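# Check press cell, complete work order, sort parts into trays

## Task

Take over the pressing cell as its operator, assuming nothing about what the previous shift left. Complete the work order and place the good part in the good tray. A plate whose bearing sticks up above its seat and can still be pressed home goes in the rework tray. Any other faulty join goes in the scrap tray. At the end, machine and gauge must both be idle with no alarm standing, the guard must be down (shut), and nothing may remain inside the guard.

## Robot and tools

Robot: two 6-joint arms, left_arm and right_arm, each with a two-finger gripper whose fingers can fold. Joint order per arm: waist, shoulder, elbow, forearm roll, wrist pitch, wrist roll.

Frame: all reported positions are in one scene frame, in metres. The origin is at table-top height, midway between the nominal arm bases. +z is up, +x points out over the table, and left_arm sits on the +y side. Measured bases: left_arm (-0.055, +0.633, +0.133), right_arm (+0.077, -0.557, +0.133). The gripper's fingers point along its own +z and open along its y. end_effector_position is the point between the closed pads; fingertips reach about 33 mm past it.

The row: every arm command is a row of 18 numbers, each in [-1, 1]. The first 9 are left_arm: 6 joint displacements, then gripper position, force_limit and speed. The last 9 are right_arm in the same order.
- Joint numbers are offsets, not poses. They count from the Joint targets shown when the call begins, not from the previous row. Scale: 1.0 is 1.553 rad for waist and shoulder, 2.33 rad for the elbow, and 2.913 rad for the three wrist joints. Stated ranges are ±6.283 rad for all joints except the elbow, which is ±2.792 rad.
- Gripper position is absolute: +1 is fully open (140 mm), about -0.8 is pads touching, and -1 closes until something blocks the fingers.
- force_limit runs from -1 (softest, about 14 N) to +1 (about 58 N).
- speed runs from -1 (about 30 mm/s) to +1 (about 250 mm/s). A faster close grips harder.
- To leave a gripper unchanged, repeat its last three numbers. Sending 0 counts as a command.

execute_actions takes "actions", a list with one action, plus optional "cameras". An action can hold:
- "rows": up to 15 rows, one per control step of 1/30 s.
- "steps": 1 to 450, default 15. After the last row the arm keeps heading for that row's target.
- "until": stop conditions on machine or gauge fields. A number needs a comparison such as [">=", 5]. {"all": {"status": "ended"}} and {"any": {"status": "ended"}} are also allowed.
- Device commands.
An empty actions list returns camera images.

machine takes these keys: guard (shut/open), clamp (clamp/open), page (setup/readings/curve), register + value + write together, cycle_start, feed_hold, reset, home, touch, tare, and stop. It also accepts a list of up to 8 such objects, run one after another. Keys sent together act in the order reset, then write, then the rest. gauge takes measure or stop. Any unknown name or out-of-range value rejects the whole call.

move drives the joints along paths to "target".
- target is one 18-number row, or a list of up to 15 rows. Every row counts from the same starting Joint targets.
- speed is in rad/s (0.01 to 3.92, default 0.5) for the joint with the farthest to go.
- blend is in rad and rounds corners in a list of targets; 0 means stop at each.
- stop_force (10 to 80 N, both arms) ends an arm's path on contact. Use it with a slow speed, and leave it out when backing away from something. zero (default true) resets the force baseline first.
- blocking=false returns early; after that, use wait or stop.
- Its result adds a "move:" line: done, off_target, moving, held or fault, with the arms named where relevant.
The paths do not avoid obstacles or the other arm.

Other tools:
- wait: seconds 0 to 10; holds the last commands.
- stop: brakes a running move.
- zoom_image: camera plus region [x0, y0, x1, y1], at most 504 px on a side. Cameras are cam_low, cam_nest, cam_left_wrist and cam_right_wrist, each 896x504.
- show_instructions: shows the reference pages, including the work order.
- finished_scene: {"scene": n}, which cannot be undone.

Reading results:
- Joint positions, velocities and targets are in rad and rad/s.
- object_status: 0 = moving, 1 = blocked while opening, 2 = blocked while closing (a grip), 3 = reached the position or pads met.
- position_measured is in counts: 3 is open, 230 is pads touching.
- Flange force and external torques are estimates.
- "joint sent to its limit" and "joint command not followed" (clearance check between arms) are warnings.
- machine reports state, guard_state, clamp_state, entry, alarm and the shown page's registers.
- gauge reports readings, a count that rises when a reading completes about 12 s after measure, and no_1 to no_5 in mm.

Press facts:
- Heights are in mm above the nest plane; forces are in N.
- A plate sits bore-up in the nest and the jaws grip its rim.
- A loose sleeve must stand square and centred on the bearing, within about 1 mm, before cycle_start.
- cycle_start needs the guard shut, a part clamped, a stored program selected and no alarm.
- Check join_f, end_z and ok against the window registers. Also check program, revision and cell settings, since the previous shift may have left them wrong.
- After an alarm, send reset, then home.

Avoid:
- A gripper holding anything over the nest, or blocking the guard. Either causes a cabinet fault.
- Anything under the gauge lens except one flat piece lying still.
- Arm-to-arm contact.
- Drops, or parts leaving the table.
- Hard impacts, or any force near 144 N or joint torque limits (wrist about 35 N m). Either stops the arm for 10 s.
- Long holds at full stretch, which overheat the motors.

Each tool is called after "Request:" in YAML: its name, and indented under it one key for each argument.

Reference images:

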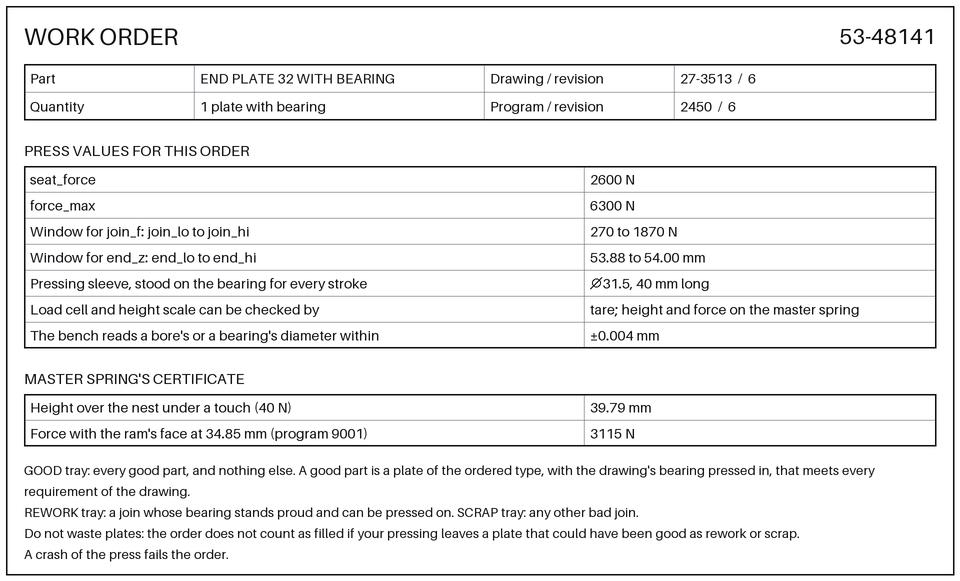

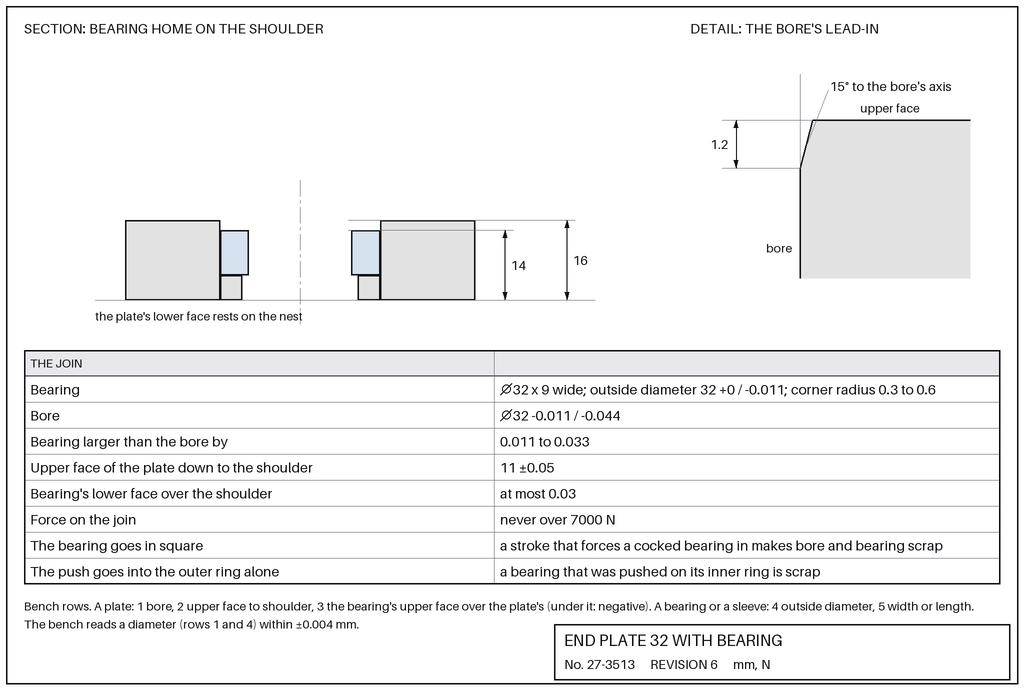

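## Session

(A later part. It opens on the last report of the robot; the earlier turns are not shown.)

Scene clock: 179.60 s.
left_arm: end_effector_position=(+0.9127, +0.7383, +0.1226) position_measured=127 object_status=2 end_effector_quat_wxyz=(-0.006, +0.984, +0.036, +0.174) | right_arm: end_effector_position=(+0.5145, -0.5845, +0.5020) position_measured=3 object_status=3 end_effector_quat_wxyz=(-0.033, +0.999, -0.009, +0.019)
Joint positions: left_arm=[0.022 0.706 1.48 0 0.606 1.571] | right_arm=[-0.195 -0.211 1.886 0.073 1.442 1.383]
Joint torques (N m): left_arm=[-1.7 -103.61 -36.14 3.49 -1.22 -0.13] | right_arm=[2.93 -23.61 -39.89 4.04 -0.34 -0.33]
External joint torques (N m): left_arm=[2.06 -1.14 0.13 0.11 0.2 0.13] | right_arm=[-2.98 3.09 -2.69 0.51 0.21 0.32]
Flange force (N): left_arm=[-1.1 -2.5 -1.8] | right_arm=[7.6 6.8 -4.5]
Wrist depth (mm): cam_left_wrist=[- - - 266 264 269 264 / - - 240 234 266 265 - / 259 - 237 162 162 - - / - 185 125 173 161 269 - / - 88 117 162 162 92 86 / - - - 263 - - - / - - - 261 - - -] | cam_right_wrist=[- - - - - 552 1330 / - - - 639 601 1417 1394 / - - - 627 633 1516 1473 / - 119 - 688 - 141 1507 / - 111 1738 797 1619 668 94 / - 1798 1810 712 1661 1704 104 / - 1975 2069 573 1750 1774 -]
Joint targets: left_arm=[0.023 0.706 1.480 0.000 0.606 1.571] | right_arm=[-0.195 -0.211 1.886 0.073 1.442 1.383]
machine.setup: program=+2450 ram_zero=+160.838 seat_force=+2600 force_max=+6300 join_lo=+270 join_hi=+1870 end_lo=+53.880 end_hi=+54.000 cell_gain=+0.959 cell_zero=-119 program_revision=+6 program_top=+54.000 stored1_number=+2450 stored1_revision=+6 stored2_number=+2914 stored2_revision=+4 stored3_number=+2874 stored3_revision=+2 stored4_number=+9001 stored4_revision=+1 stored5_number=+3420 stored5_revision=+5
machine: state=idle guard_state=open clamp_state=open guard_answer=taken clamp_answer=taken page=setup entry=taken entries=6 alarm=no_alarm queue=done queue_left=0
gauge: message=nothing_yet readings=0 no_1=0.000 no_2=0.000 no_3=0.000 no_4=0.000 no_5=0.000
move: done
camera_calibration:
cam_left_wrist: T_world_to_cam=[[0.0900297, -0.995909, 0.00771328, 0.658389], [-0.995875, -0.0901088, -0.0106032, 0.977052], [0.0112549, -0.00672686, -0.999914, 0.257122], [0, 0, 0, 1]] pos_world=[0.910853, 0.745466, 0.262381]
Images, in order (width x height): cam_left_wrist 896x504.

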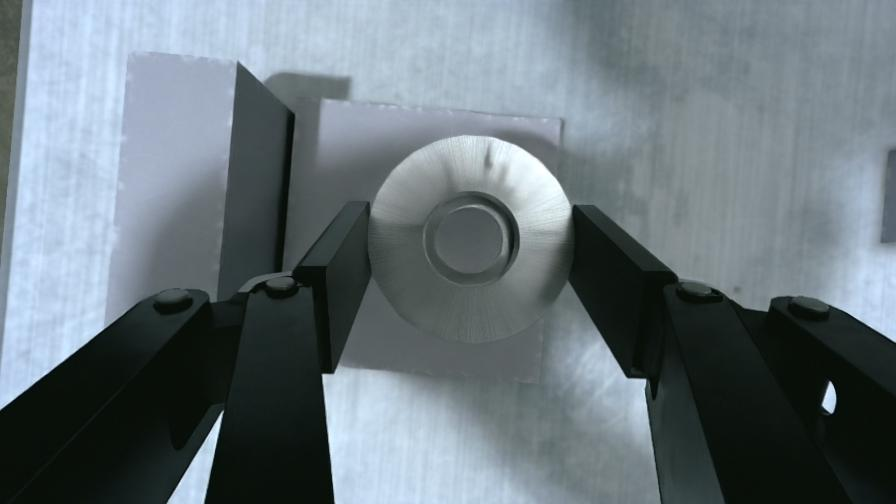

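Request:
move:
  target: [0,0.0386,0.009,0,-0.0275,0,-1,0,-1,0,0,0,0,0,0,1,1,1]
  speed: 0.025
  stop_force: 12

Request:
execute_actions:
  actions:
    - {"rows":[[0,0,0,0,0,0,0.25,0,-1,0,0,0,0,0,0,1,1,1]],"steps":45}
  cameras: ["cam_left_wrist"]

Scene clock: 185.00 s.
left_arm: end_effector_position=(+0.9126, +0.7384, +0.0624) position_measured=127 object_status=2 end_effector_quat_wxyz=(-0.006, +0.984, +0.036, +0.174) | right_arm: end_effector_position=(+0.5145, -0.5845, +0.5020) position_measured=3 object_status=3 end_effector_quat_wxyz=(-0.033, +0.999, -0.009, +0.019)
Joint positions: left_arm=[0.023 0.765 1.501 0 0.526 1.571] | right_arm=[-0.195 -0.211 1.886 0.073 1.442 1.383]
Joint torques (N m): left_arm=[-2.46 -74.3 -24.67 3.21 -1.83 -0.19] | right_arm=[3.33 -23.62 -39.89 4.06 -0.39 -0.26]
External joint torques (N m): left_arm=[2.55 -33.12 -9.31 0.17 0.81 0.19] | right_arm=[-3.23 3.1 -2.47 0.48 0.28 0.25]
Flange force (N): left_arm=[-3.0 -2.5 -41.3] | right_arm=[7.2 7.5 -4.3]
Wrist depth (mm): cam_left_wrist=[- - 181 - - - - / 122 - 178 178 179 205 207 / - - 177 162 161 203 - / 122 - 141 173 161 203 - / - 88 118 162 162 92 86 / - - 177 177 178 - - / - - - - - - -] | cam_right_wrist=[- 591 606 - - 578 1310 / 540 615 624 615 591 - 1409 / 563 - 699 703 - 1465 1425 / - 120 658 - 647 139 - / - 119 1786 858 1640 1629 94 / - 1836 1836 682 1693 1629 104 / - 1931 1810 570 599 1823 -]
Joint targets: left_arm=[0.023 0.765 1.501 0.000 0.526 1.571] | right_arm=[-0.195 -0.211 1.886 0.073 1.442 1.383]
machine.setup: program=+2450 ram_zero=+160.838 seat_force=+2600 force_max=+6300 join_lo=+270 join_hi=+1870 end_lo=+53.880 end_hi=+54.000 cell_gain=+0.959 cell_zero=-119 program_revision=+6 program_top=+54.000 stored1_number=+2450 stored1_revision=+6 stored2_number=+2914 stored2_revision=+4 stored3_number=+2874 stored3_revision=+2 stored4_number=+9001 stored4_revision=+1 stored5_number=+3420 stored5_revision=+5
machine: state=idle guard_state=open clamp_state=open guard_answer=taken clamp_answer=taken page=setup entry=taken entries=6 alarm=no_alarm queue=done queue_left=0
gauge: message=nothing_yet readings=0 no_1=0.000 no_2=0.000 no_3=0.000 no_4=0.000 no_5=0.000
move: contact (left_arm)

Scene clock: 186.70 s.
left_arm: end_effector_position=(+0.9126, +0.7384, +0.0624) position_measured=98 object_status=3 end_effector_quat_wxyz=(-0.006, +0.984, +0.036, +0.174) | right_arm: end_effector_position=(+0.5145, -0.5845, +0.5020) position_measured=3 object_status=3 end_effector_quat_wxyz=(-0.033, +0.999, -0.009, +0.019)
Joint positions: left_arm=[0.023 0.765 1.501 0 0.526 1.571] | right_arm=[-0.195 -0.211 1.886 0.073 1.442 1.383]
Joint torques (N m): left_arm=[-2 -105.23 -33.33 3.28 -1.18 -0.19] | right_arm=[3.25 -23.72 -39.97 4.04 -0.39 -0.31]
External joint torques (N m): left_arm=[2.23 -1.6 -0.53 0.1 0.17 0.19] | right_arm=[-3.32 3.29 -2.41 0.49 0.28 0.31]
Flange force (N): left_arm=[0.2 -2.8 -2.1] | right_arm=[7.4 7.6 -4.2]
Wrist depth (mm): cam_left_wrist=[- - 175 204 205 - 205 / - - 177 178 178 - - / - - 177 161 161 - - / - - 155 173 161 - - / - 86 177 161 178 104 - / - - 177 177 176 - - / - - - - - - -] | cam_right_wrist=[524 - 634 - - 593 1317 / - - 612 - 591 1190 1432 / - 630 - - - 1387 1465 / - 119 679 - - 139 1498 / - 119 1704 - 1671 1640 94 / - 1798 1786 - - 1693 104 / - 1917 1917 577 1774 1774 -]
Joint targets: left_arm=[0.023 0.765 1.501 0.000 0.526 1.571] | right_arm=[-0.195 -0.211 1.886 0.073 1.442 1.383]
machine.setup: program=+2450 ram_zero=+160.838 seat_force=+2600 force_max=+6300 join_lo=+270 join_hi=+1870 end_lo=+53.880 end_hi=+54.000 cell_gain=+0.959 cell_zero=-119 program_revision=+6 program_top=+54.000 stored1_number=+2450 stored1_revision=+6 stored2_number=+2914 stored2_revision=+4 stored3_number=+2874 stored3_revision=+2 stored4_number=+9001 stored4_revision=+1 stored5_number=+3420 stored5_revision=+5
machine: state=idle guard_state=open clamp_state=open guard_answer=taken clamp_answer=taken page=setup entry=taken entries=6 alarm=no_alarm queue=done queue_left=0
gauge: message=nothing_yet readings=0 no_1=0.000 no_2=0.000 no_3=0.000 no_4=0.000 no_5=0.000
camera_calibration:
cam_left_wrist: T_world_to_cam=[[0.0901324, -0.9959, 0.00767842, 0.658859], [-0.995871, -0.0902084, -0.0102042, 0.976411], [0.010855, -0.00672699, -0.999918, 0.197295], [0, 0, 0, 1]] pos_world=[0.910853, 0.745566, 0.202183]
Images, in order (width x height): cam_left_wrist 896x504.

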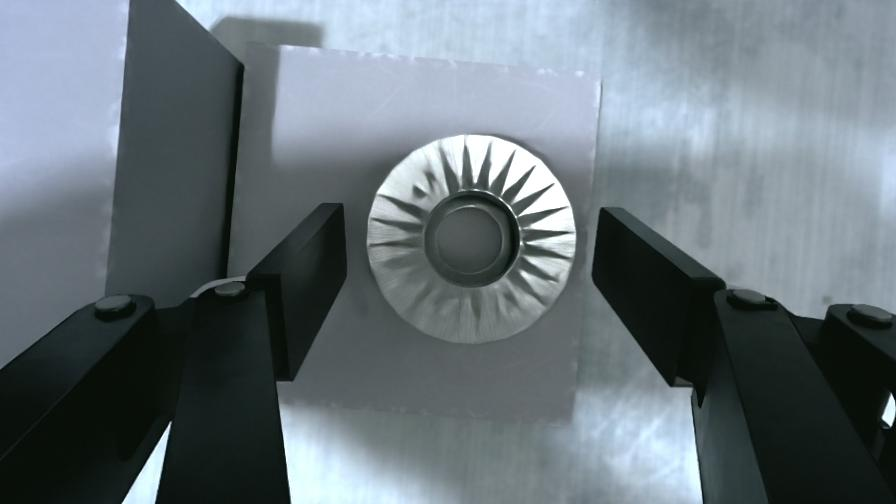

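Request:
move:
  target:
    - [0,-0.038,-0.009,0,0.0275,0,0.25,0,-1,0,0,0,0,0,0,1,1,1]
    - [-0.3397,-0.1994,0.1811,0,-0.0384,0,0.25,0,-1,0,0,0,0,0,0,1,1,1]
  blend: [0.02,0]
  speed: [0.15,0.7]

Request:
execute_actions:
  actions:
    - {"rows":[[0,0,0,0,0,0,-0.1,0,-1,0,0,0,0,0,0,1,1,1]],"gauge":{"measure":true},"steps":420,"until":{"gauge":{"readings":[">",0]}}}
  cameras: ["cam_left_wrist"]

Scene clock: 197.63 s.
left_arm: end_effector_position=(+0.6548, +0.3245, +0.1261) position_measured=98 object_status=3 end_effector_quat_wxyz=(+0.039, +0.959, -0.222, +0.169) | right_arm: end_effector_position=(+0.5145, -0.5845, +0.5020) position_measured=3 object_status=3 end_effector_quat_wxyz=(-0.033, +0.999, -0.009, +0.019)
Joint positions: left_arm=[-0.505 0.455 1.923 0 0.414 1.571] | right_arm=[-0.195 -0.211 1.886 0.073 1.442 1.383]
Joint torques (N m): left_arm=[-2.01 -75.43 -30.69 2.89 -1.05 -0.12] | right_arm=[3.43 -23.63 -40.05 4 -0.39 -0.28]
External joint torques (N m): left_arm=[2.27 -1.73 0.05 0.15 0.04 0.12] | right_arm=[-3.5 3.46 -2.28 0.53 0.27 0.28]
Flange force (N): left_arm=[-1.2 -3.4 -2.8] | right_arm=[7.4 8.1 -4.0]
Wrist depth (mm): cam_left_wrist=[- - 233 - - 216 169 / 245 266 261 - - 230 172 / 267 - - 266 - 243 186 / - - 133 237 267 245 212 / - 86 116 - - 104 95 / - - - - - - - / - - - - 267 - -] | cam_right_wrist=[- - 599 - - - 1337 / - - 606 - 598 606 1387 / - - 650 - 633 1507 1440 / - - 653 690 647 139 1481 / - 104 1704 - 1640 1580 94 / - 1862 1810 569 1798 1650 104 / - 1990 1786 576 1836 1876 -]
Joint targets: left_arm=[-0.505 0.455 1.923 0.000 0.414 1.571] | right_arm=[-0.195 -0.211 1.886 0.073 1.442 1.383]
machine.setup: program=+2450 ram_zero=+160.838 seat_force=+2600 force_max=+6300 join_lo=+270 join_hi=+1870 end_lo=+53.880 end_hi=+54.000 cell_gain=+0.959 cell_zero=-119 program_revision=+6 program_top=+54.000 stored1_number=+2450 stored1_revision=+6 stored2_number=+2914 stored2_revision=+4 stored3_number=+2874 stored3_revision=+2 stored4_number=+9001 stored4_revision=+1 stored5_number=+3420 stored5_revision=+5
machine: state=idle guard_state=open clamp_state=open guard_answer=taken clamp_answer=taken page=setup entry=taken entries=6 alarm=no_alarm queue=done queue_left=0
gauge: message=nothing_yet readings=0 no_1=0.000 no_2=0.000 no_3=0.000 no_4=0.000 no_5=0.000
move: done

Scene clock: 209.83 s.
left_arm: end_effector_position=(+0.6547, +0.3244, +0.1261) position_measured=141 object_status=3 end_effector_quat_wxyz=(+0.039, +0.959, -0.222, +0.169) | right_arm: end_effector_position=(+0.5145, -0.5845, +0.5020) position_measured=3 object_status=3 end_effector_quat_wxyz=(-0.033, +0.999, -0.009, +0.019)
Joint positions: left_arm=[-0.505 0.455 1.923 0 0.414 1.571] | right_arm=[-0.195 -0.211 1.886 0.073 1.442 1.383]
Joint torques (N m): left_arm=[-2.24 -74.91 -30.15 2.85 -1.09 -0.09] | right_arm=[3.31 -23.61 -39.98 4.02 -0.37 -0.26]
External joint torques (N m): left_arm=[2.31 -2.26 -0.5 0.19 0.07 0.09] | right_arm=[-3.44 3.77 -2.17 0.49 0.25 0.25]
Flange force (N): left_arm=[-0.4 -3.4 -3.5] | right_arm=[7.8 8.1 -3.7]
Wrist depth (mm): cam_left_wrist=[- 270 234 - 265 217 168 / 245 - - - - 250 172 / - - - - 268 247 185 / - 267 114 237 163 256 218 / - 88 94 - 123 91 191 / - - - - 266 - - / - - - - - - -] | cam_right_wrist=[- - 594 583 - - 1387 / - - 616 621 - 1629 1402 / - - - 637 627 649 1516 / - - 674 - - 141 1507 / - 120 1650 2069 1917 1629 94 / - 104 1810 - 1571 1682 104 / - 1917 628 555 1750 1738 -]
Joint targets: left_arm=[-0.505 0.455 1.923 0.000 0.414 1.571] | right_arm=[-0.195 -0.211 1.886 0.073 1.442 1.383]
machine.setup: program=+2450 ram_zero=+160.838 seat_force=+2600 force_max=+6300 join_lo=+270 join_hi=+1870 end_lo=+53.880 end_hi=+54.000 cell_gain=+0.959 cell_zero=-119 program_revision=+6 program_top=+54.000 stored1_number=+2450 stored1_revision=+6 stored2_number=+2914 stored2_revision=+4 stored3_number=+2874 stored3_revision=+2 stored4_number=+9001 stored4_revision=+1 stored5_number=+3420 stored5_revision=+5
machine: state=idle guard_state=open clamp_state=open guard_answer=taken clamp_answer=taken page=setup entry=taken entries=6 alarm=no_alarm queue=done queue_left=0
gauge: message=measure_taken readings=1 no_1=31.977 no_2=10.997 no_3=0.000 no_4=0.000 no_5=0.000
camera_calibration:
cam_left_wrist: T_world_to_cam=[[-0.423675, -0.905782, 0.00767117, 0.576531], [-0.905797, 0.423598, -0.00984648, 0.457153], [0.00566928, -0.0111202, -0.999922, 0.265827], [0, 0, 0, 1]] pos_world=[0.656842, 0.331518, 0.265885]
Images, in order (width x height): cam_left_wrist 896x504.

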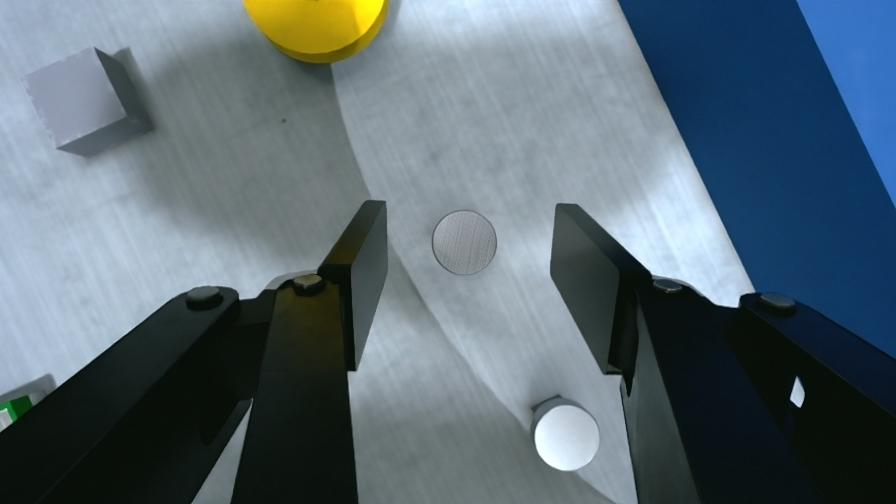

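Request:
move:
  target:
    - [0.3401,0.1484,0.0038,0,-0.3216,0,0.25,0,-1,0,0,0,0,0,0,1,1,1]
    - [0.3401,0.2075,0.0011,0,-0.3509,0,0.25,0,-1,0,0,0,0,0,0,1,1,1]
  speed: [0.6,0.06]
  stop_force: 15
  cameras: ["cam_left_wrist"]

Scene clock: 217.57 s.
left_arm: end_effector_position=(+0.7691, +0.4285, +0.1089) position_measured=98 object_status=0 end_effector_quat_wxyz=(+0.040, +0.949, -0.136, +0.281) | right_arm: end_effector_position=(+0.5145, -0.5845, +0.5020) position_measured=3 object_status=3 end_effector_quat_wxyz=(-0.033, +0.999, -0.009, +0.019)
Joint positions: left_arm=[-0.334 0.53 1.926 0 0.111 1.571] | right_arm=[-0.195 -0.211 1.886 0.073 1.442 1.383]
Joint torques (N m): left_arm=[-2.26 -79.79 -28.35 2.66 -1.6 -0.08] | right_arm=[3.54 -23.95 -39.96 4.04 -0.39 -0.3]
External joint torques (N m): left_arm=[2.44 -2.68 -0.4 0.13 0.03 0.08] | right_arm=[-3.53 3.53 -2.41 0.5 0.27 0.3]
Flange force (N): left_arm=[0.0 0.0 0.0] | right_arm=[7.7 8.1 -4.2]
Wrist depth (mm): cam_left_wrist=[- - 281 - - - - / 269 - - 276 - - - / 261 - - - 225 223 - / - - 136 252 150 128 - / - 86 117 - - 104 - / - - 232 235 - - - / - - - - - - -] | cam_right_wrist=[- - - - - 566 1344 / - - 645 618 611 587 1387 / - - - 634 - 1440 1417 / - 120 718 - 663 149 1507 / - 119 1727 869 1682 1609 94 / - 1849 1823 - 1774 1798 104 / - 1990 499 573 1798 1774 -]
Joint targets: left_arm=[-0.334 0.530 1.925 0.000 0.111 1.571] | right_arm=[-0.195 -0.211 1.886 0.073 1.442 1.383]
machine.setup: program=+2450 ram_zero=+160.838 seat_force=+2600 force_max=+6300 join_lo=+270 join_hi=+1870 end_lo=+53.880 end_hi=+54.000 cell_gain=+0.959 cell_zero=-119 program_revision=+6 program_top=+54.000 stored1_number=+2450 stored1_revision=+6 stored2_number=+2914 stored2_revision=+4 stored3_number=+2874 stored3_revision=+2 stored4_number=+9001 stored4_revision=+1 stored5_number=+3420 stored5_revision=+5
machine: state=idle guard_state=open clamp_state=open guard_answer=taken clamp_answer=taken page=setup entry=taken entries=6 alarm=no_alarm queue=done queue_left=0
gauge: message=measure_taken readings=1 no_1=31.977 no_2=10.997 no_3=0.000 no_4=0.000 no_5=0.000
move: given up (left_arm; no force reading, so stop_force could not act: that arm's path ended); path passed 0 of 2 targets; left_arm: the wrist pitch is farthest, 0.719 rad from its target
camera_calibration:
cam_left_wrist: T_world_to_cam=[[-0.265557, -0.964029, 0.011304, 0.622393], [-0.938245, 0.255722, -0.233029, 0.637688], [0.221756, -0.0724883, -0.972404, 0.106265], [0, 0, 0, 1]] pos_world=[0.740024, 0.444637, 0.244897]
Images, in order (width x height): cam_left_wrist 896x504.

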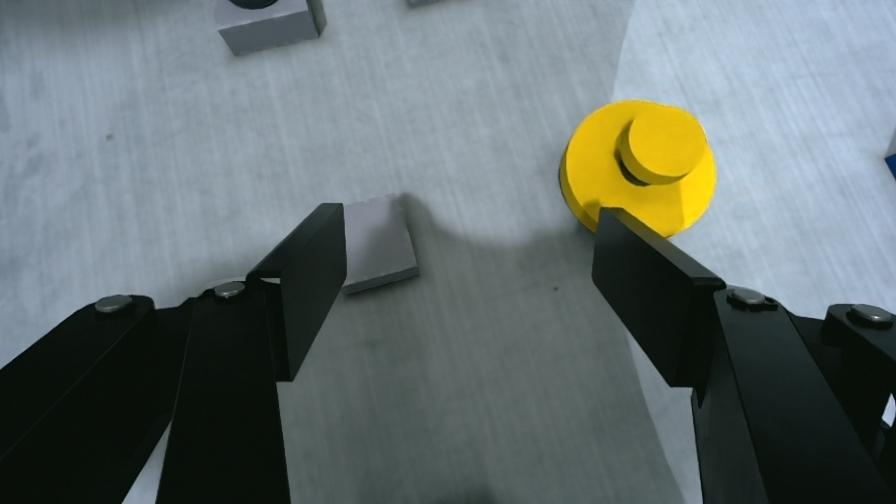

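Request:
move:
  target: [0.2299,0.1001,0.0029,0,-0.2176,0,0.25,0,-1,0,0,0,0,0,0,1,1,1]
  speed: 0.6

Request:
move:
  target: [0,0.0591,-0.0027,0,-0.0294,0,0.25,0,-1,0,0,0,0,0,0,1,1,1]
  speed: 0.06
  stop_force: 15
  cameras: ["cam_left_wrist"]

Request:
execute_actions:
  actions:
    - {"rows":[[0,0,0,0,0,0,-1,0,-1,0,0,0,0,0,0,1,1,1]],"steps":75}
  cameras: ["cam_left_wrist"]

Scene clock: 221.63 s.
left_arm: end_effector_position=(+0.8998, +0.7376, +0.1150) position_measured=98 object_status=3 end_effector_quat_wxyz=(-0.018, +0.866, +0.032, +0.499) | right_arm: end_effector_position=(+0.5145, -0.5845, +0.5020) position_measured=3 object_status=3 end_effector_quat_wxyz=(-0.033, +0.999, -0.009, +0.019)
Joint positions: left_arm=[0.023 0.685 1.932 0 -0.523 1.571] | right_arm=[-0.195 -0.211 1.886 0.073 1.442 1.383]
Joint torques (N m): left_arm=[-2.67 -88.06 -23.42 2.08 -2.55 0.01] | right_arm=[3.52 -23.22 -40.01 4.04 -0.41 -0.25]
External joint torques (N m): left_arm=[2.7 -2.78 -0.49 0.13 0.09 -0.01] | right_arm=[-3.36 2.19 -2.31 0.49 0.31 0.25]
Flange force (N): left_arm=[3.1 -4.3 -3.2] | right_arm=[5.4 7.6 -4.4]
Wrist depth (mm): cam_left_wrist=[- - - 311 315 - - / 2102 - - 339 - 377 - / 1708 - - 331 - - - / 1531 - 136 261 167 - - / - 86 221 223 213 104 - / - - 208 199 203 - - / - - 189 189 192 - -] | cam_right_wrist=[- 591 602 583 572 1230 1344 / - - - 601 581 593 1379 / - - - - - 624 1417 / 530 120 - - 686 141 1481 / - 120 1727 1917 1682 1640 94 / - 1774 1975 - 1693 1715 104 / - 1889 1903 539 1774 1774 -]
Joint targets: left_arm=[0.023 0.685 1.932 0.000 -0.523 1.571] | right_arm=[-0.195 -0.211 1.886 0.073 1.442 1.383]
machine.setup: program=+2450 ram_zero=+160.838 seat_force=+2600 force_max=+6300 join_lo=+270 join_hi=+1870 end_lo=+53.880 end_hi=+54.000 cell_gain=+0.959 cell_zero=-119 program_revision=+6 program_top=+54.000 stored1_number=+2450 stored1_revision=+6 stored2_number=+2914 stored2_revision=+4 stored3_number=+2874 stored3_revision=+2 stored4_number=+9001 stored4_revision=+1 stored5_number=+3420 stored5_revision=+5
machine: state=idle guard_state=open clamp_state=open guard_answer=taken clamp_answer=taken page=setup entry=taken entries=6 alarm=no_alarm queue=done queue_left=0
gauge: message=measure_taken readings=1 no_1=31.977 no_2=10.997 no_3=0.000 no_4=0.000 no_5=0.000
move: done

Scene clock: 223.83 s.
left_arm: end_effector_position=(+0.8998, +0.7377, +0.0550) position_measured=98 object_status=3 end_effector_quat_wxyz=(-0.018, +0.866, +0.032, +0.500) | right_arm: end_effector_position=(+0.5145, -0.5845, +0.5020) position_measured=3 object_status=3 end_effector_quat_wxyz=(-0.033, +0.999, -0.009, +0.019)
Joint positions: left_arm=[0.023 0.777 1.926 0 -0.608 1.571] | right_arm=[-0.195 -0.211 1.886 0.073 1.442 1.383]
Joint torques (N m): left_arm=[-1.83 -92.41 -20.32 1.76 -2.61 -0.23] | right_arm=[3.25 -23.69 -39.8 4.04 -0.39 -0.31]
External joint torques (N m): left_arm=[1.91 -2.42 -0.38 0.11 0.14 0.22] | right_arm=[-3.28 3.56 -2.63 0.5 0.27 0.31]
Flange force (N): left_arm=[3.0 -2.8 -2.6] | right_arm=[8.2 7.6 -4.5]
Wrist depth (mm): cam_left_wrist=[1386 - 324 307 319 348 - / - - - - - 297 - / - - 208 184 207 247 - / - - 136 177 157 129 - / - 86 154 149 155 104 - / - - 145 145 145 - - / - - - 138 137 - -] | cam_right_wrist=[- - 590 569 573 577 1358 / - - - - 589 582 1402 / - - 645 - - 1465 1409 / - 119 662 672 690 139 1481 / - 119 1750 807 1619 149 94 / - 1836 1798 707 1727 1738 104 / - 1931 1889 570 1798 1774 -]
Joint targets: left_arm=[0.023 0.777 1.926 0.000 -0.608 1.571] | right_arm=[-0.195 -0.211 1.886 0.073 1.442 1.383]
machine.setup: program=+2450 ram_zero=+160.838 seat_force=+2600 force_max=+6300 join_lo=+270 join_hi=+1870 end_lo=+53.880 end_hi=+54.000 cell_gain=+0.959 cell_zero=-119 program_revision=+6 program_top=+54.000 stored1_number=+2450 stored1_revision=+6 stored2_number=+2914 stored2_revision=+4 stored3_number=+2874 stored3_revision=+2 stored4_number=+9001 stored4_revision=+1 stored5_number=+3420 stored5_revision=+5
machine: state=idle guard_state=open clamp_state=open guard_answer=taken clamp_answer=taken page=setup entry=taken entries=6 alarm=no_alarm queue=done queue_left=0
gauge: message=measure_taken readings=1 no_1=31.977 no_2=10.997 no_3=0.000 no_4=0.000 no_5=0.000
move: done
camera_calibration:
cam_left_wrist: T_world_to_cam=[[0.0814192, -0.996537, 0.0169006, 0.667222], [-0.756883, -0.0728537, -0.649477, 0.770832], [0.648459, 0.0400881, -0.760193, -0.431456], [0, 0, 0, 1]] pos_world=[0.808886, 0.738366, 0.161371]
Images, in order (width x height): cam_left_wrist 896x504.

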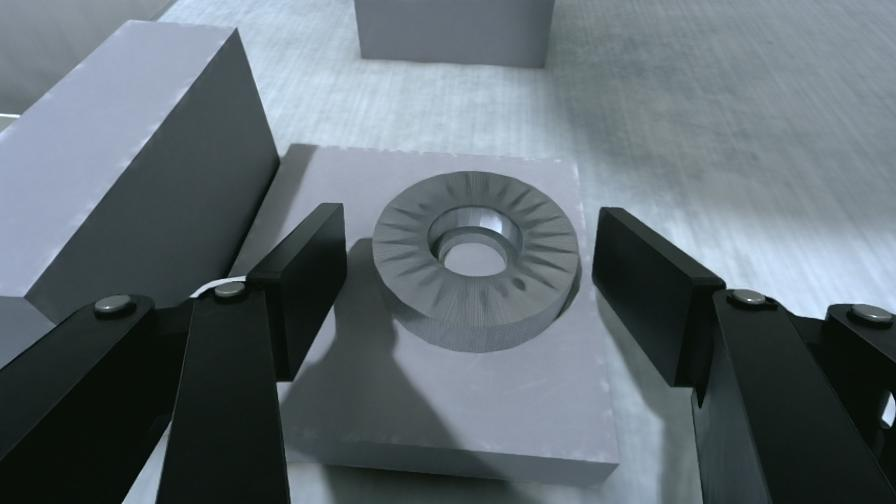

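Scene clock: 226.53 s.
left_arm: end_effector_position=(+0.8999, +0.7377, +0.0550) position_measured=127 object_status=2 end_effector_quat_wxyz=(-0.018, +0.866, +0.032, +0.500) | right_arm: end_effector_position=(+0.5145, -0.5845, +0.5020) position_measured=3 object_status=3 end_effector_quat_wxyz=(-0.033, +0.999, -0.009, +0.019)
Joint positions: left_arm=[0.023 0.777 1.926 0 -0.608 1.571] | right_arm=[-0.195 -0.211 1.886 0.073 1.442 1.383]
Joint torques (N m): left_arm=[-2.92 -86.52 -18.76 1.69 -1.11 -0.26] | right_arm=[3.49 -23.65 -39.92 4.01 -0.33 -0.3]
External joint torques (N m): left_arm=[3.05 -8.3 -1.85 0.17 -1.36 0.25] | right_arm=[-3.19 2.66 -2.55 0.54 0.22 0.3]
Flange force (N): left_arm=[7.2 -4.4 -8.9] | right_arm=[6.6 7.2 -4.4]
Wrist depth (mm): cam_left_wrist=[- - - - - 368 - / 139 - - 299 - - - / 127 - 208 184 211 258 - / - - 141 175 157 - - / - 88 105 150 151 91 86 / - - - 145 145 - - / - - - 138 137 - -] | cam_right_wrist=[- 582 594 549 - 601 1344 / 551 - 653 - - 591 1365 / - - - - - 1379 1432 / 550 119 690 670 720 139 1498 / - 120 1762 649 1671 149 95 / - 1876 1786 - 1762 1704 104 / - 1960 1889 576 1762 1786 -]
Joint targets: left_arm=[0.023 0.777 1.926 0.000 -0.608 1.571] | right_arm=[-0.195 -0.211 1.886 0.073 1.442 1.383]
machine.setup: program=+2450 ram_zero=+160.838 seat_force=+2600 force_max=+6300 join_lo=+270 join_hi=+1870 end_lo=+53.880 end_hi=+54.000 cell_gain=+0.959 cell_zero=-119 program_revision=+6 program_top=+54.000 stored1_number=+2450 stored1_revision=+6 stored2_number=+2914 stored2_revision=+4 stored3_number=+2874 stored3_revision=+2 stored4_number=+9001 stored4_revision=+1 stored5_number=+3420 stored5_revision=+5
machine: state=idle guard_state=open clamp_state=open guard_answer=taken clamp_answer=taken page=setup entry=taken entries=6 alarm=no_alarm queue=done queue_left=0
gauge: message=measure_taken readings=1 no_1=31.977 no_2=10.997 no_3=0.000 no_4=0.000 no_5=0.000
camera_calibration:
cam_left_wrist: T_world_to_cam=[[0.0814169, -0.996537, 0.0169008, 0.667224], [-0.756841, -0.0728495, -0.649526, 0.770803], [0.648508, 0.0400912, -0.760151, -0.431505], [0, 0, 0, 1]] pos_world=[0.808887, 0.738366, 0.161371]
Images, in order (width x height): cam_left_wrist 896x504.

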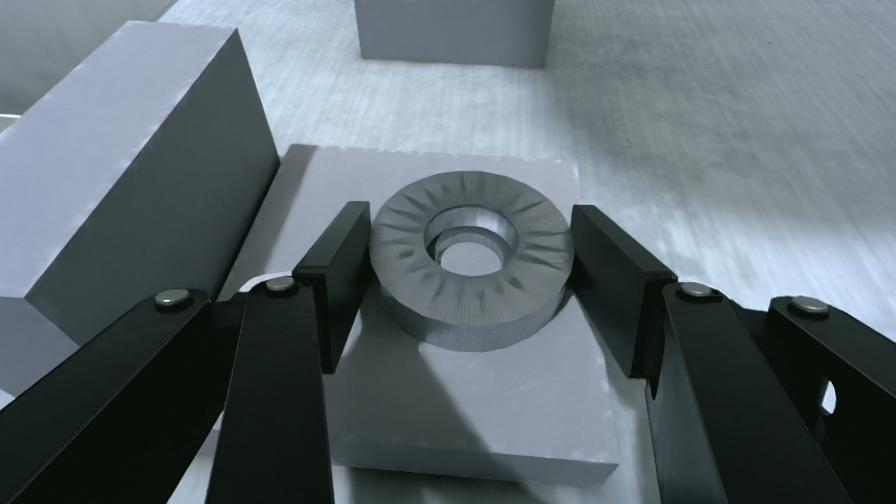

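Request:
move:
  target:
    - [0,-0.0592,0.0027,0,0.0294,0,-1,0,-1,0,0,0,0,0,0,1,1,1]
    - [-0.0921,-0.2173,0.0562,0,0.0708,0,-1,0,-1,0,0,0,0,0,0,1,1,1]
    - [-0.1524,-0.2257,-0.0042,-0.4379,0.5877,0.7648,-1,0,-1,0,0,0,0,0,0,1,1,1]
    - [-0.2458,-0.1306,-0.0038,-0.4997,0.5446,0.8144,-1,0,-1,0,0,0,0,0,0,1,1,1]
    - [-0.3709,-0.0753,-0.0506,-0.5458,0.5046,0.8026,-1,0,-1,0,0,0,0,0,0,1,1,1]
  blend: [0.03,0.08,0.08,0.03,0]
  speed: [0.12,0.5,0.8,0.5,0.2]
  cameras: ["cam_nest","cam_left_wrist"]

Scene clock: 238.30 s.
left_arm: end_effector_position=(+0.6003, +0.0241, +0.1718) position_measured=127 object_status=2 end_effector_quat_wxyz=(+0.353, +0.612, -0.612, +0.354) | right_arm: end_effector_position=(+0.5145, -0.5845, +0.5020) position_measured=3 object_status=3 end_effector_quat_wxyz=(-0.033, +0.999, -0.009, +0.019)
Joint positions: left_arm=[-0.553 0.66 1.808 -1.59 0.861 3.909] | right_arm=[-0.195 -0.211 1.886 0.073 1.442 1.383]
Joint torques (N m): left_arm=[-2.16 -88.56 -24.47 -1.72 1.88 -0.03] | right_arm=[3.01 -23.6 -39.92 4.05 -0.4 -0.31]
External joint torques (N m): left_arm=[2.24 -0.94 0.03 0.33 -0.17 0.03] | right_arm=[-2.93 3.1 -2.45 0.49 0.28 0.3]
Flange force (N): left_arm=[-0.3 -0.9 -3.6] | right_arm=[7.3 6.7 -4.3]
Wrist depth (mm): cam_left_wrist=[- - - - - - 173 / - 307 313 305 316 309 190 / - 265 269 184 270 263 189 / - 235 141 175 158 237 198 / - 88 105 149 150 95 89 / - - 184 167 161 - - / - - 168 141 142 - -] | cam_right_wrist=[503 - - - - 567 1330 / - - 594 - - - 1379 / - - 649 - - 1394 1448 / 535 119 - 668 679 139 1473 / - 119 1738 644 1650 1580 94 / - 1810 1849 - 1682 1727 104 / - 1917 1836 572 1738 1810 -]
Joint targets: left_arm=[-0.553 0.660 1.808 -1.590 0.861 3.909] | right_arm=[-0.195 -0.211 1.886 0.073 1.442 1.383]
machine.setup: program=+2450 ram_zero=+160.838 seat_force=+2600 force_max=+6300 join_lo=+270 join_hi=+1870 end_lo=+53.880 end_hi=+54.000 cell_gain=+0.959 cell_zero=-119 program_revision=+6 program_top=+54.000 stored1_number=+2450 stored1_revision=+6 stored2_number=+2914 stored2_revision=+4 stored3_number=+2874 stored3_revision=+2 stored4_number=+9001 stored4_revision=+1 stored5_number=+3420 stored5_revision=+5
machine: state=idle guard_state=open clamp_state=open guard_answer=taken clamp_answer=taken page=setup entry=taken entries=6 alarm=no_alarm queue=done queue_left=0
gauge: message=measure_taken readings=1 no_1=31.977 no_2=10.997 no_3=0.000 no_4=0.000 no_5=0.000
move: done
camera_calibration:
cam_left_wrist: T_world_to_cam=[[-0.999823, -0.00838042, 0.0168412, 0.603743], [-0.0173127, 0.760096, -0.64958, 0.104003], [-0.00735722, -0.649757, -0.760107, 0.29046], [0, 0, 0, 1]] pos_world=[0.607574, 0.114736, 0.278171]
Images, in order (width x height): cam_nest 896x504, cam_left_wrist 896x504.

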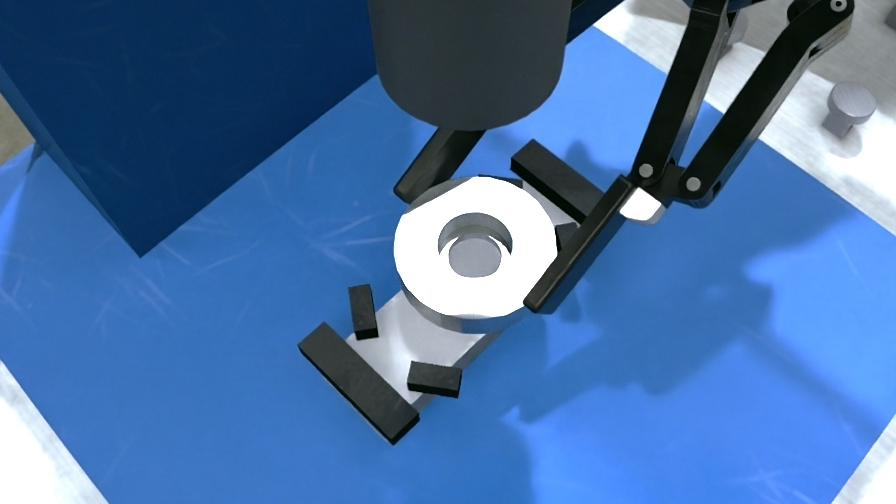

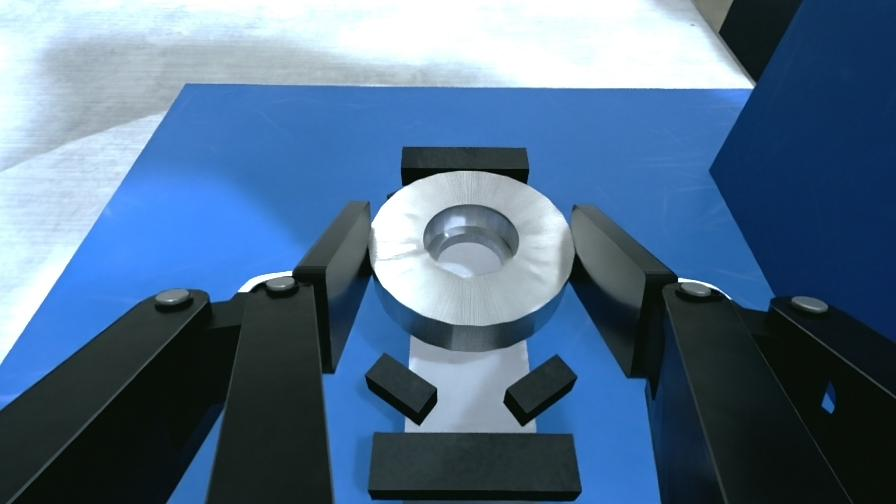

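Request:
move:
  target: [0,0.0192,0.0011,-0.0097,0.0003,0.0144,-1,0,-1,0,0,0,0,0,0,1,1,1]
  speed: 0.03
  stop_force: 12

Request:
execute_actions:
  actions:
    - {"rows":[[0,0,0,0,0,0,0.3,0,-1,0,0,0,0,0,0,1,1,1]],"steps":60}

Request:
execute_actions:
  actions:
    - {"machine":{"clamp":"clamp"},"steps":75,"until":{"machine":{"clamp_state":"clamped"}}}
  cameras: ["cam_nest"]

Scene clock: 242.40 s.
left_arm: end_effector_position=(+0.6005, +0.0238, +0.1504) position_measured=127 object_status=2 end_effector_quat_wxyz=(+0.354, +0.613, -0.612, +0.354) | right_arm: end_effector_position=(+0.5145, -0.5845, +0.5020) position_measured=3 object_status=3 end_effector_quat_wxyz=(-0.033, +0.999, -0.009, +0.019)
Joint positions: left_arm=[-0.553 0.689 1.81 -1.617 0.863 3.949] | right_arm=[-0.195 -0.211 1.886 0.073 1.442 1.383]
Joint torques (N m): left_arm=[-3.04 -81.59 -19.95 -0.51 0.04 -0.25] | right_arm=[3.11 -23.64 -39.88 4 -0.39 -0.28]
External joint torques (N m): left_arm=[3.25 -8.57 -3.27 -0.88 1.74 0.25] | right_arm=[-3.11 3.37 -2.52 0.54 0.27 0.28]
Flange force (N): left_arm=[5.9 0.2 -9.8] | right_arm=[7.8 7.2 -4.3]
Wrist depth (mm): cam_left_wrist=[524 532 - 548 555 626 184 / - 274 276 279 281 275 191 / - 235 237 185 240 242 190 / - 206 141 176 157 211 189 / - 88 117 149 144 95 89 / - - 166 141 146 - - / - - 148 124 127 - -] | cam_right_wrist=[509 - 603 - - 554 1330 / 549 - 595 599 - - 1365 / 563 - - - 622 611 1440 / - 129 - - 686 141 1490 / - 119 1750 1682 1590 1580 94 / - 111 1810 - 1738 1704 104 / - 1931 1917 573 1762 1786 -]
Joint targets: left_arm=[-0.553 0.689 1.810 -1.617 0.863 3.949] | right_arm=[-0.195 -0.211 1.886 0.073 1.442 1.383]
machine.setup: program=+2450 ram_zero=+160.838 seat_force=+2600 force_max=+6300 join_lo=+270 join_hi=+1870 end_lo=+53.880 end_hi=+54.000 cell_gain=+0.959 cell_zero=-119 program_revision=+6 program_top=+54.000 stored1_number=+2450 stored1_revision=+6 stored2_number=+2914 stored2_revision=+4 stored3_number=+2874 stored3_revision=+2 stored4_number=+9001 stored4_revision=+1 stored5_number=+3420 stored5_revision=+5
machine: state=idle guard_state=open clamp_state=open guard_answer=taken clamp_answer=taken page=setup entry=taken entries=6 alarm=no_alarm queue=done queue_left=0
gauge: message=measure_taken readings=1 no_1=31.977 no_2=10.997 no_3=0.000 no_4=0.000 no_5=0.000
move: contact (left_arm)

Scene clock: 244.60 s.
left_arm: end_effector_position=(+0.6005, +0.0239, +0.1503) position_measured=91 object_status=3 end_effector_quat_wxyz=(+0.354, +0.613, -0.612, +0.354) | right_arm: end_effector_position=(+0.5145, -0.5845, +0.5020) position_measured=3 object_status=3 end_effector_quat_wxyz=(-0.033, +0.999, -0.009, +0.019)
Joint positions: left_arm=[-0.553 0.689 1.81 -1.617 0.863 3.949] | right_arm=[-0.195 -0.211 1.886 0.073 1.442 1.383]
Joint torques (N m): left_arm=[-1.9 -88.15 -22.89 -1.51 1.67 -0.2] | right_arm=[3.17 -23.75 -39.94 4.02 -0.36 -0.35]
External joint torques (N m): left_arm=[2.06 -2.2 -0.38 0.11 0.1 0.2] | right_arm=[-3.34 3.51 -2.36 0.49 0.25 0.35]
Flange force (N): left_arm=[0.7 0.0 -4.3] | right_arm=[7.7 7.6 -4.0]
Wrist depth (mm): cam_left_wrist=[- - 509 549 544 590 184 / - - 275 279 279 281 191 / - 229 236 184 239 239 173 / 205 200 141 175 157 211 189 / - 78 175 149 156 103 - / - - 165 142 161 161 - / - - 148 136 136 - -] | cam_right_wrist=[- 605 - - - - 1387 / - - 619 - 595 593 1387 / - - 655 634 - 616 1490 / - 129 672 - - 139 1525 / - 119 1750 - 1704 149 94 / - 1810 1786 - 1727 1693 104 / - 2021 1889 573 1810 1762 -]
Joint targets: left_arm=[-0.553 0.689 1.810 -1.617 0.863 3.949] | right_arm=[-0.195 -0.211 1.886 0.073 1.442 1.383]
machine.setup: program=+2450 ram_zero=+160.838 seat_force=+2600 force_max=+6300 join_lo=+270 join_hi=+1870 end_lo=+53.880 end_hi=+54.000 cell_gain=+0.959 cell_zero=-119 program_revision=+6 program_top=+54.000 stored1_number=+2450 stored1_revision=+6 stored2_number=+2914 stored2_revision=+4 stored3_number=+2874 stored3_revision=+2 stored4_number=+9001 stored4_revision=+1 stored5_number=+3420 stored5_revision=+5
machine: state=idle guard_state=open clamp_state=open guard_answer=taken clamp_answer=taken page=setup entry=taken entries=6 alarm=no_alarm queue=done queue_left=0
gauge: message=measure_taken readings=1 no_1=31.977 no_2=10.997 no_3=0.000 no_4=0.000 no_5=0.000

Scene clock: 246.03 s.
left_arm: end_effector_position=(+0.6005, +0.0238, +0.1504) position_measured=91 object_status=3 end_effector_quat_wxyz=(+0.354, +0.613, -0.612, +0.354) | right_arm: end_effector_position=(+0.5145, -0.5845, +0.5020) position_measured=3 object_status=3 end_effector_quat_wxyz=(-0.033, +0.999, -0.009, +0.019)
Joint positions: left_arm=[-0.553 0.689 1.81 -1.617 0.863 3.949] | right_arm=[-0.195 -0.211 1.886 0.073 1.442 1.383]
Joint torques (N m): left_arm=[-2.06 -88.6 -23 -1.54 1.77 -0.15] | right_arm=[3.26 -23.45 -39.99 4.04 -0.4 -0.36]
External joint torques (N m): left_arm=[2.39 -1.85 -0.23 0.15 0 0.15] | right_arm=[-2.98 2.41 -2.54 0.52 0.29 0.36]
Flange force (N): left_arm=[0.2 -0.4 -4.3] | right_arm=[6.3 6.5 -4.6]
Wrist depth (mm): cam_left_wrist=[- - 297 - - - 184 / - 274 276 276 279 273 190 / - 235 236 184 240 240 190 / 199 205 141 175 157 210 181 / - 78 176 149 150 104 - / - - 165 134 137 161 - / - - 148 136 147 - -] | cam_right_wrist=[498 - 597 - - 534 1358 / 530 - - 616 - 595 1402 / - - - 634 613 622 1456 / - 120 - 677 - 139 1525 / - 119 1715 - 1661 139 94 / - 1836 1836 - 1516 1738 104 / - 1862 1862 572 1798 1798 -]
Joint targets: left_arm=[-0.553 0.689 1.810 -1.617 0.863 3.949] | right_arm=[-0.195 -0.211 1.886 0.073 1.442 1.383]
Tool commands: left_gripper/position=+0.3 left_gripper/force_limit=+0.0 left_gripper/speed=-1.0 right_gripper/position=+1.0 right_gripper/force_limit=+1.0 right_gripper/speed=+1.0
machine.setup: program=+2450 ram_zero=+160.838 seat_force=+2600 force_max=+6300 join_lo=+270 join_hi=+1870 end_lo=+53.880 end_hi=+54.000 cell_gain=+0.959 cell_zero=-119 program_revision=+6 program_top=+54.000 stored1_number=+2450 stored1_revision=+6 stored2_number=+2914 stored2_revision=+4 stored3_number=+2874 stored3_revision=+2 stored4_number=+9001 stored4_revision=+1 stored5_number=+3420 stored5_revision=+5
machine: state=idle guard_state=open clamp_state=clamped guard_answer=taken clamp_answer=taken page=setup entry=taken entries=6 alarm=no_alarm queue=running queue_left=0
gauge: message=measure_taken readings=1 no_1=31.977 no_2=10.997 no_3=0.000 no_4=0.000 no_5=0.000
Images, in order (width x height): cam_nest 896x504.

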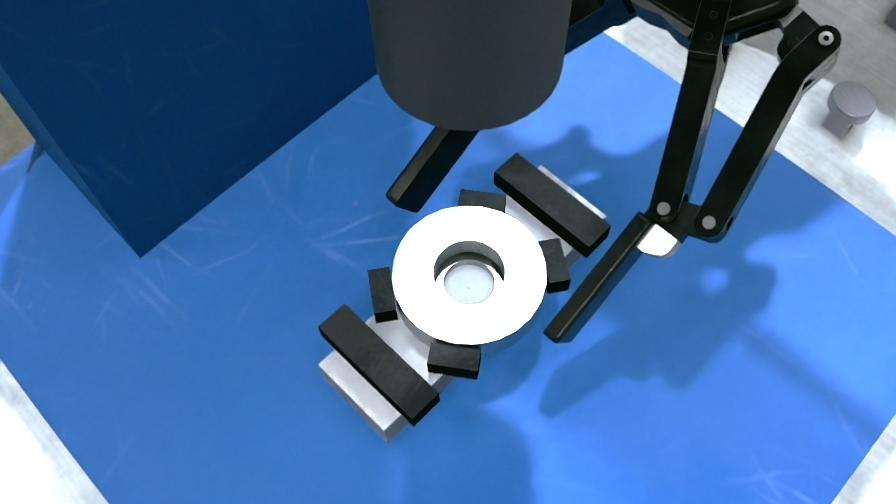

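Request:
move:
  target:
    - [0,-0.0187,-0.0009,0.0093,-0.0003,-0.0137,0.3,0,-1,0,0,0,0,0,0,1,1,1]
    - [0.125,-0.0739,0.046,0.0554,0.0397,-0.0019,0.3,0,-1,0,0,0,0,0,0,1,1,1]
    - [0.2185,-0.169,0.0456,0.1172,0.0828,-0.0515,0.3,0,-1,0,0,0,0,0,0,1,1,1]
    - [0.0312,-0.1504,0.0485,0.5551,-0.1541,-0.8163,-0.1,0,-1,0,0,0,0,0,0,1,1,1]
  blend: [0,0.03,0.08,0]
  speed: [0.1,0.2,0.6,0.9]
  cameras: ["cam_left_wrist"]

Request:
move:
  target: [0,0.0594,0.0109,0,-0.0404,0,-0.1,0,-1,0,0,0,0,0,0,1,1,1]
  speed: 0.06
  stop_force: 15

Request:
execute_actions:
  actions:
    - {"rows":[[0,0,0,0,0,0,-1,0,-1,0,0,0,0,0,0,1,1,1]],"steps":90}
  cameras: ["cam_left_wrist"]

Scene clock: 259.33 s.
left_arm: end_effector_position=(+0.6544, +0.3248, +0.1259) position_measured=141 object_status=0 end_effector_quat_wxyz=(+0.039, +0.959, -0.222, +0.169) | right_arm: end_effector_position=(+0.5145, -0.5845, +0.5020) position_measured=3 object_status=3 end_effector_quat_wxyz=(-0.033, +0.999, -0.009, +0.019)
Joint positions: left_arm=[-0.505 0.455 1.923 0 0.414 1.571] | right_arm=[-0.195 -0.211 1.886 0.073 1.442 1.383]
Joint torques (N m): left_arm=[-1.82 -74.49 -30.14 2.87 -1.02 -0.14] | right_arm=[3.48 -23.3 -40.02 4.04 -0.41 -0.26]
External joint torques (N m): left_arm=[1.85 -2.55 -0.34 0.16 0.02 0.14] | right_arm=[-3.64 2.78 -2.4 0.49 0.29 0.26]
Flange force (N): left_arm=[-1.0 -2.9 -3.9] | right_arm=[6.4 8.4 -4.4]
Wrist depth (mm): cam_left_wrist=[- - 233 - - 215 168 / 243 - - - - 228 173 / - - - - - 246 186 / - - 114 234 162 269 210 / - 88 95 - 122 91 192 / - - - 265 - - - / - - - 266 - - -] | cam_right_wrist=[- - - 599 567 564 1337 / - - - - 576 1304 1402 / 577 - - 644 - 1432 1425 / - 119 - - 650 141 1507 / - 119 1693 872 1640 1629 94 / - 1836 1810 - 1704 1682 104 / - 1946 1889 572 1798 1786 -]
Joint targets: left_arm=[-0.505 0.455 1.923 0.000 0.414 1.571] | right_arm=[-0.195 -0.211 1.886 0.073 1.442 1.383]
machine.setup: program=+2450 ram_zero=+160.838 seat_force=+2600 force_max=+6300 join_lo=+270 join_hi=+1870 end_lo=+53.880 end_hi=+54.000 cell_gain=+0.959 cell_zero=-119 program_revision=+6 program_top=+54.000 stored1_number=+2450 stored1_revision=+6 stored2_number=+2914 stored2_revision=+4 stored3_number=+2874 stored3_revision=+2 stored4_number=+9001 stored4_revision=+1 stored5_number=+3420 stored5_revision=+5
machine: state=idle guard_state=open clamp_state=clamped guard_answer=taken clamp_answer=taken page=setup entry=taken entries=6 alarm=no_alarm queue=done queue_left=0
gauge: message=measure_taken readings=1 no_1=31.977 no_2=10.997 no_3=0.000 no_4=0.000 no_5=0.000
move: done
camera_calibration:
cam_left_wrist: T_world_to_cam=[[-0.423552, -0.905839, 0.00770911, 0.576695], [-0.905856, 0.423479, -0.00953138, 0.456704], [0.00536925, -0.0110204, -0.999925, 0.265799], [0, 0, 0, 1]] pos_world=[0.656541, 0.331918, 0.265686]
Images, in order (width x height): cam_left_wrist 896x504.

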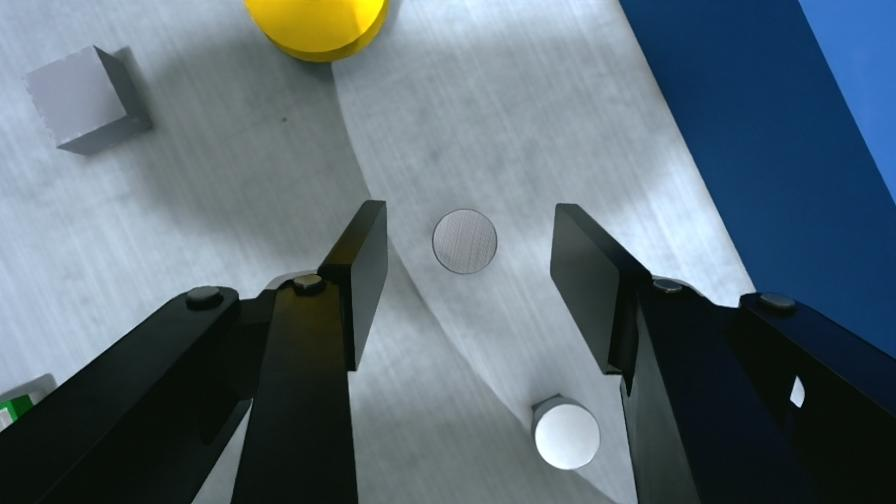

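Scene clock: 261.97 s.
left_arm: end_effector_position=(+0.6544, +0.3248, +0.0559) position_measured=141 object_status=3 end_effector_quat_wxyz=(+0.039, +0.959, -0.222, +0.169) | right_arm: end_effector_position=(+0.5145, -0.5845, +0.5020) position_measured=3 object_status=3 end_effector_quat_wxyz=(-0.033, +0.999, -0.009, +0.019)
Joint positions: left_arm=[-0.505 0.547 1.949 0 0.296 1.571] | right_arm=[-0.195 -0.211 1.886 0.073 1.442 1.383]
Joint torques (N m): left_arm=[-1.76 -79.56 -26.36 2.52 -1.06 -0.11] | right_arm=[3.39 -23.59 -39.94 4.03 -0.39 -0.29]
External joint torques (N m): left_arm=[1.96 -2.66 -0.43 0.13 0.04 0.11] | right_arm=[-3.52 3.72 -2.19 0.47 0.28 0.28]
Flange force (N): left_arm=[-0.4 -3.0 -4.3] | right_arm=[7.8 8.2 -3.8]
Wrist depth (mm): cam_left_wrist=[- - - - - - 161 / 198 197 - 199 - - 174 / 196 197 - 194 - 197 178 / 196 - 114 165 142 199 198 / - 88 95 - 123 91 91 / - - - - - - - / - - - - - - -] | cam_right_wrist=[- - 573 - - - 1323 / 540 - - - - - 1402 / - - 693 - - 1266 1425 / - 119 - - 660 141 1481 / - 119 1693 - 1762 1640 94 / - 104 1798 - 1693 1640 104 / - 1960 1823 574 603 1561 -]
Joint targets: left_arm=[-0.505 0.547 1.949 0.000 0.296 1.571] | right_arm=[-0.195 -0.211 1.886 0.073 1.442 1.383]
machine.setup: program=+2450 ram_zero=+160.838 seat_force=+2600 force_max=+6300 join_lo=+270 join_hi=+1870 end_lo=+53.880 end_hi=+54.000 cell_gain=+0.959 cell_zero=-119 program_revision=+6 program_top=+54.000 stored1_number=+2450 stored1_revision=+6 stored2_number=+2914 stored2_revision=+4 stored3_number=+2874 stored3_revision=+2 stored4_number=+9001 stored4_revision=+1 stored5_number=+3420 stored5_revision=+5
machine: state=idle guard_state=open clamp_state=clamped guard_answer=taken clamp_answer=taken page=setup entry=taken entries=6 alarm=no_alarm queue=done queue_left=0
gauge: message=measure_taken readings=1 no_1=31.977 no_2=10.997 no_3=0.000 no_4=0.000 no_5=0.000
move: done

Scene clock: 265.17 s.
left_arm: end_effector_position=(+0.6544, +0.3248, +0.0559) position_measured=185 object_status=2 end_effector_quat_wxyz=(+0.039, +0.959, -0.222, +0.169) | right_arm: end_effector_position=(+0.5145, -0.5845, +0.5020) position_measured=3 object_status=3 end_effector_quat_wxyz=(-0.033, +0.999, -0.009, +0.019)
Joint positions: left_arm=[-0.505 0.547 1.949 0 0.296 1.571] | right_arm=[-0.195 -0.211 1.886 0.073 1.442 1.383]
Joint torques (N m): left_arm=[-3.4 -65.56 -23.99 2.44 -1.64 -0.14] | right_arm=[3.39 -23.83 -39.91 3.99 -0.4 -0.26]
External joint torques (N m): left_arm=[3.43 -15.94 -2.67 0.2 0.63 0.14] | right_arm=[-3.34 3.51 -2.4 0.54 0.27 0.26]
Flange force (N): left_arm=[-1.8 -4.7 -26.0] | right_arm=[7.7 7.8 -4.1]
Wrist depth (mm): cam_left_wrist=[- - - - 197 - 161 / - - 197 - - - 174 / - - - 165 - - 178 / - 193 197 166 - 198 - / - - 92 - - - - / - - - - - 76 69 / - - - - - - -] | cam_right_wrist=[- 576 595 603 - 570 1337 / - - - - - - 1351 / - - - - 624 621 1481 / - 119 - 668 652 149 1432 / - 119 1946 822 1671 139 94 / - 111 1798 - 1693 1727 104 / - 1946 1889 564 1810 1774 -]
Joint targets: left_arm=[-0.505 0.547 1.949 0.000 0.296 1.571] | right_arm=[-0.195 -0.211 1.886 0.073 1.442 1.383]
machine.setup: program=+2450 ram_zero=+160.838 seat_force=+2600 force_max=+6300 join_lo=+270 join_hi=+1870 end_lo=+53.880 end_hi=+54.000 cell_gain=+0.959 cell_zero=-119 program_revision=+6 program_top=+54.000 stored1_number=+2450 stored1_revision=+6 stored2_number=+2914 stored2_revision=+4 stored3_number=+2874 stored3_revision=+2 stored4_number=+9001 stored4_revision=+1 stored5_number=+3420 stored5_revision=+5
machine: state=idle guard_state=open clamp_state=clamped guard_answer=taken clamp_answer=taken page=setup entry=taken entries=6 alarm=no_alarm queue=done queue_left=0
gauge: message=measure_taken readings=1 no_1=31.977 no_2=10.997 no_3=0.000 no_4=0.000 no_5=0.000
camera_calibration:
cam_left_wrist: T_world_to_cam=[[-0.423552, -0.905839, 0.00770911, 0.577235], [-0.905856, 0.423479, -0.00953138, 0.456036], [0.00536925, -0.0110204, -0.999925, 0.195704], [0, 0, 0, 1]] pos_world=[0.656541, 0.331918, 0.195586]
Images, in order (width x height): cam_left_wrist 896x504.

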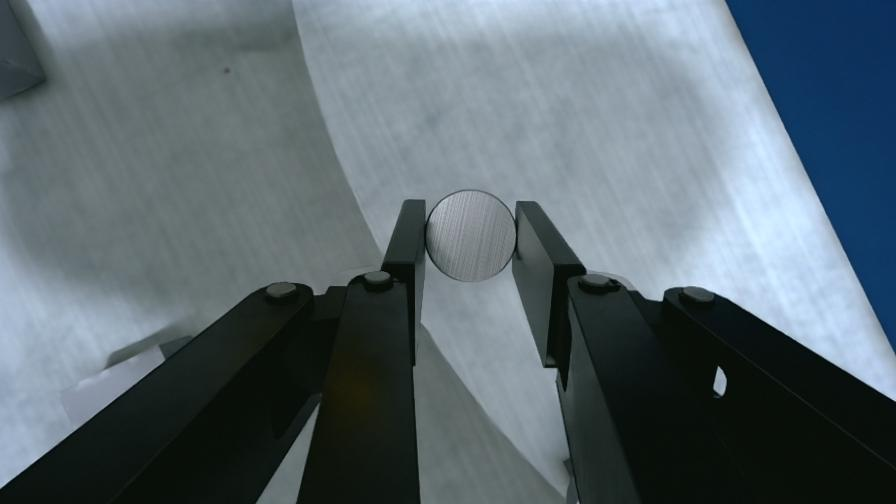

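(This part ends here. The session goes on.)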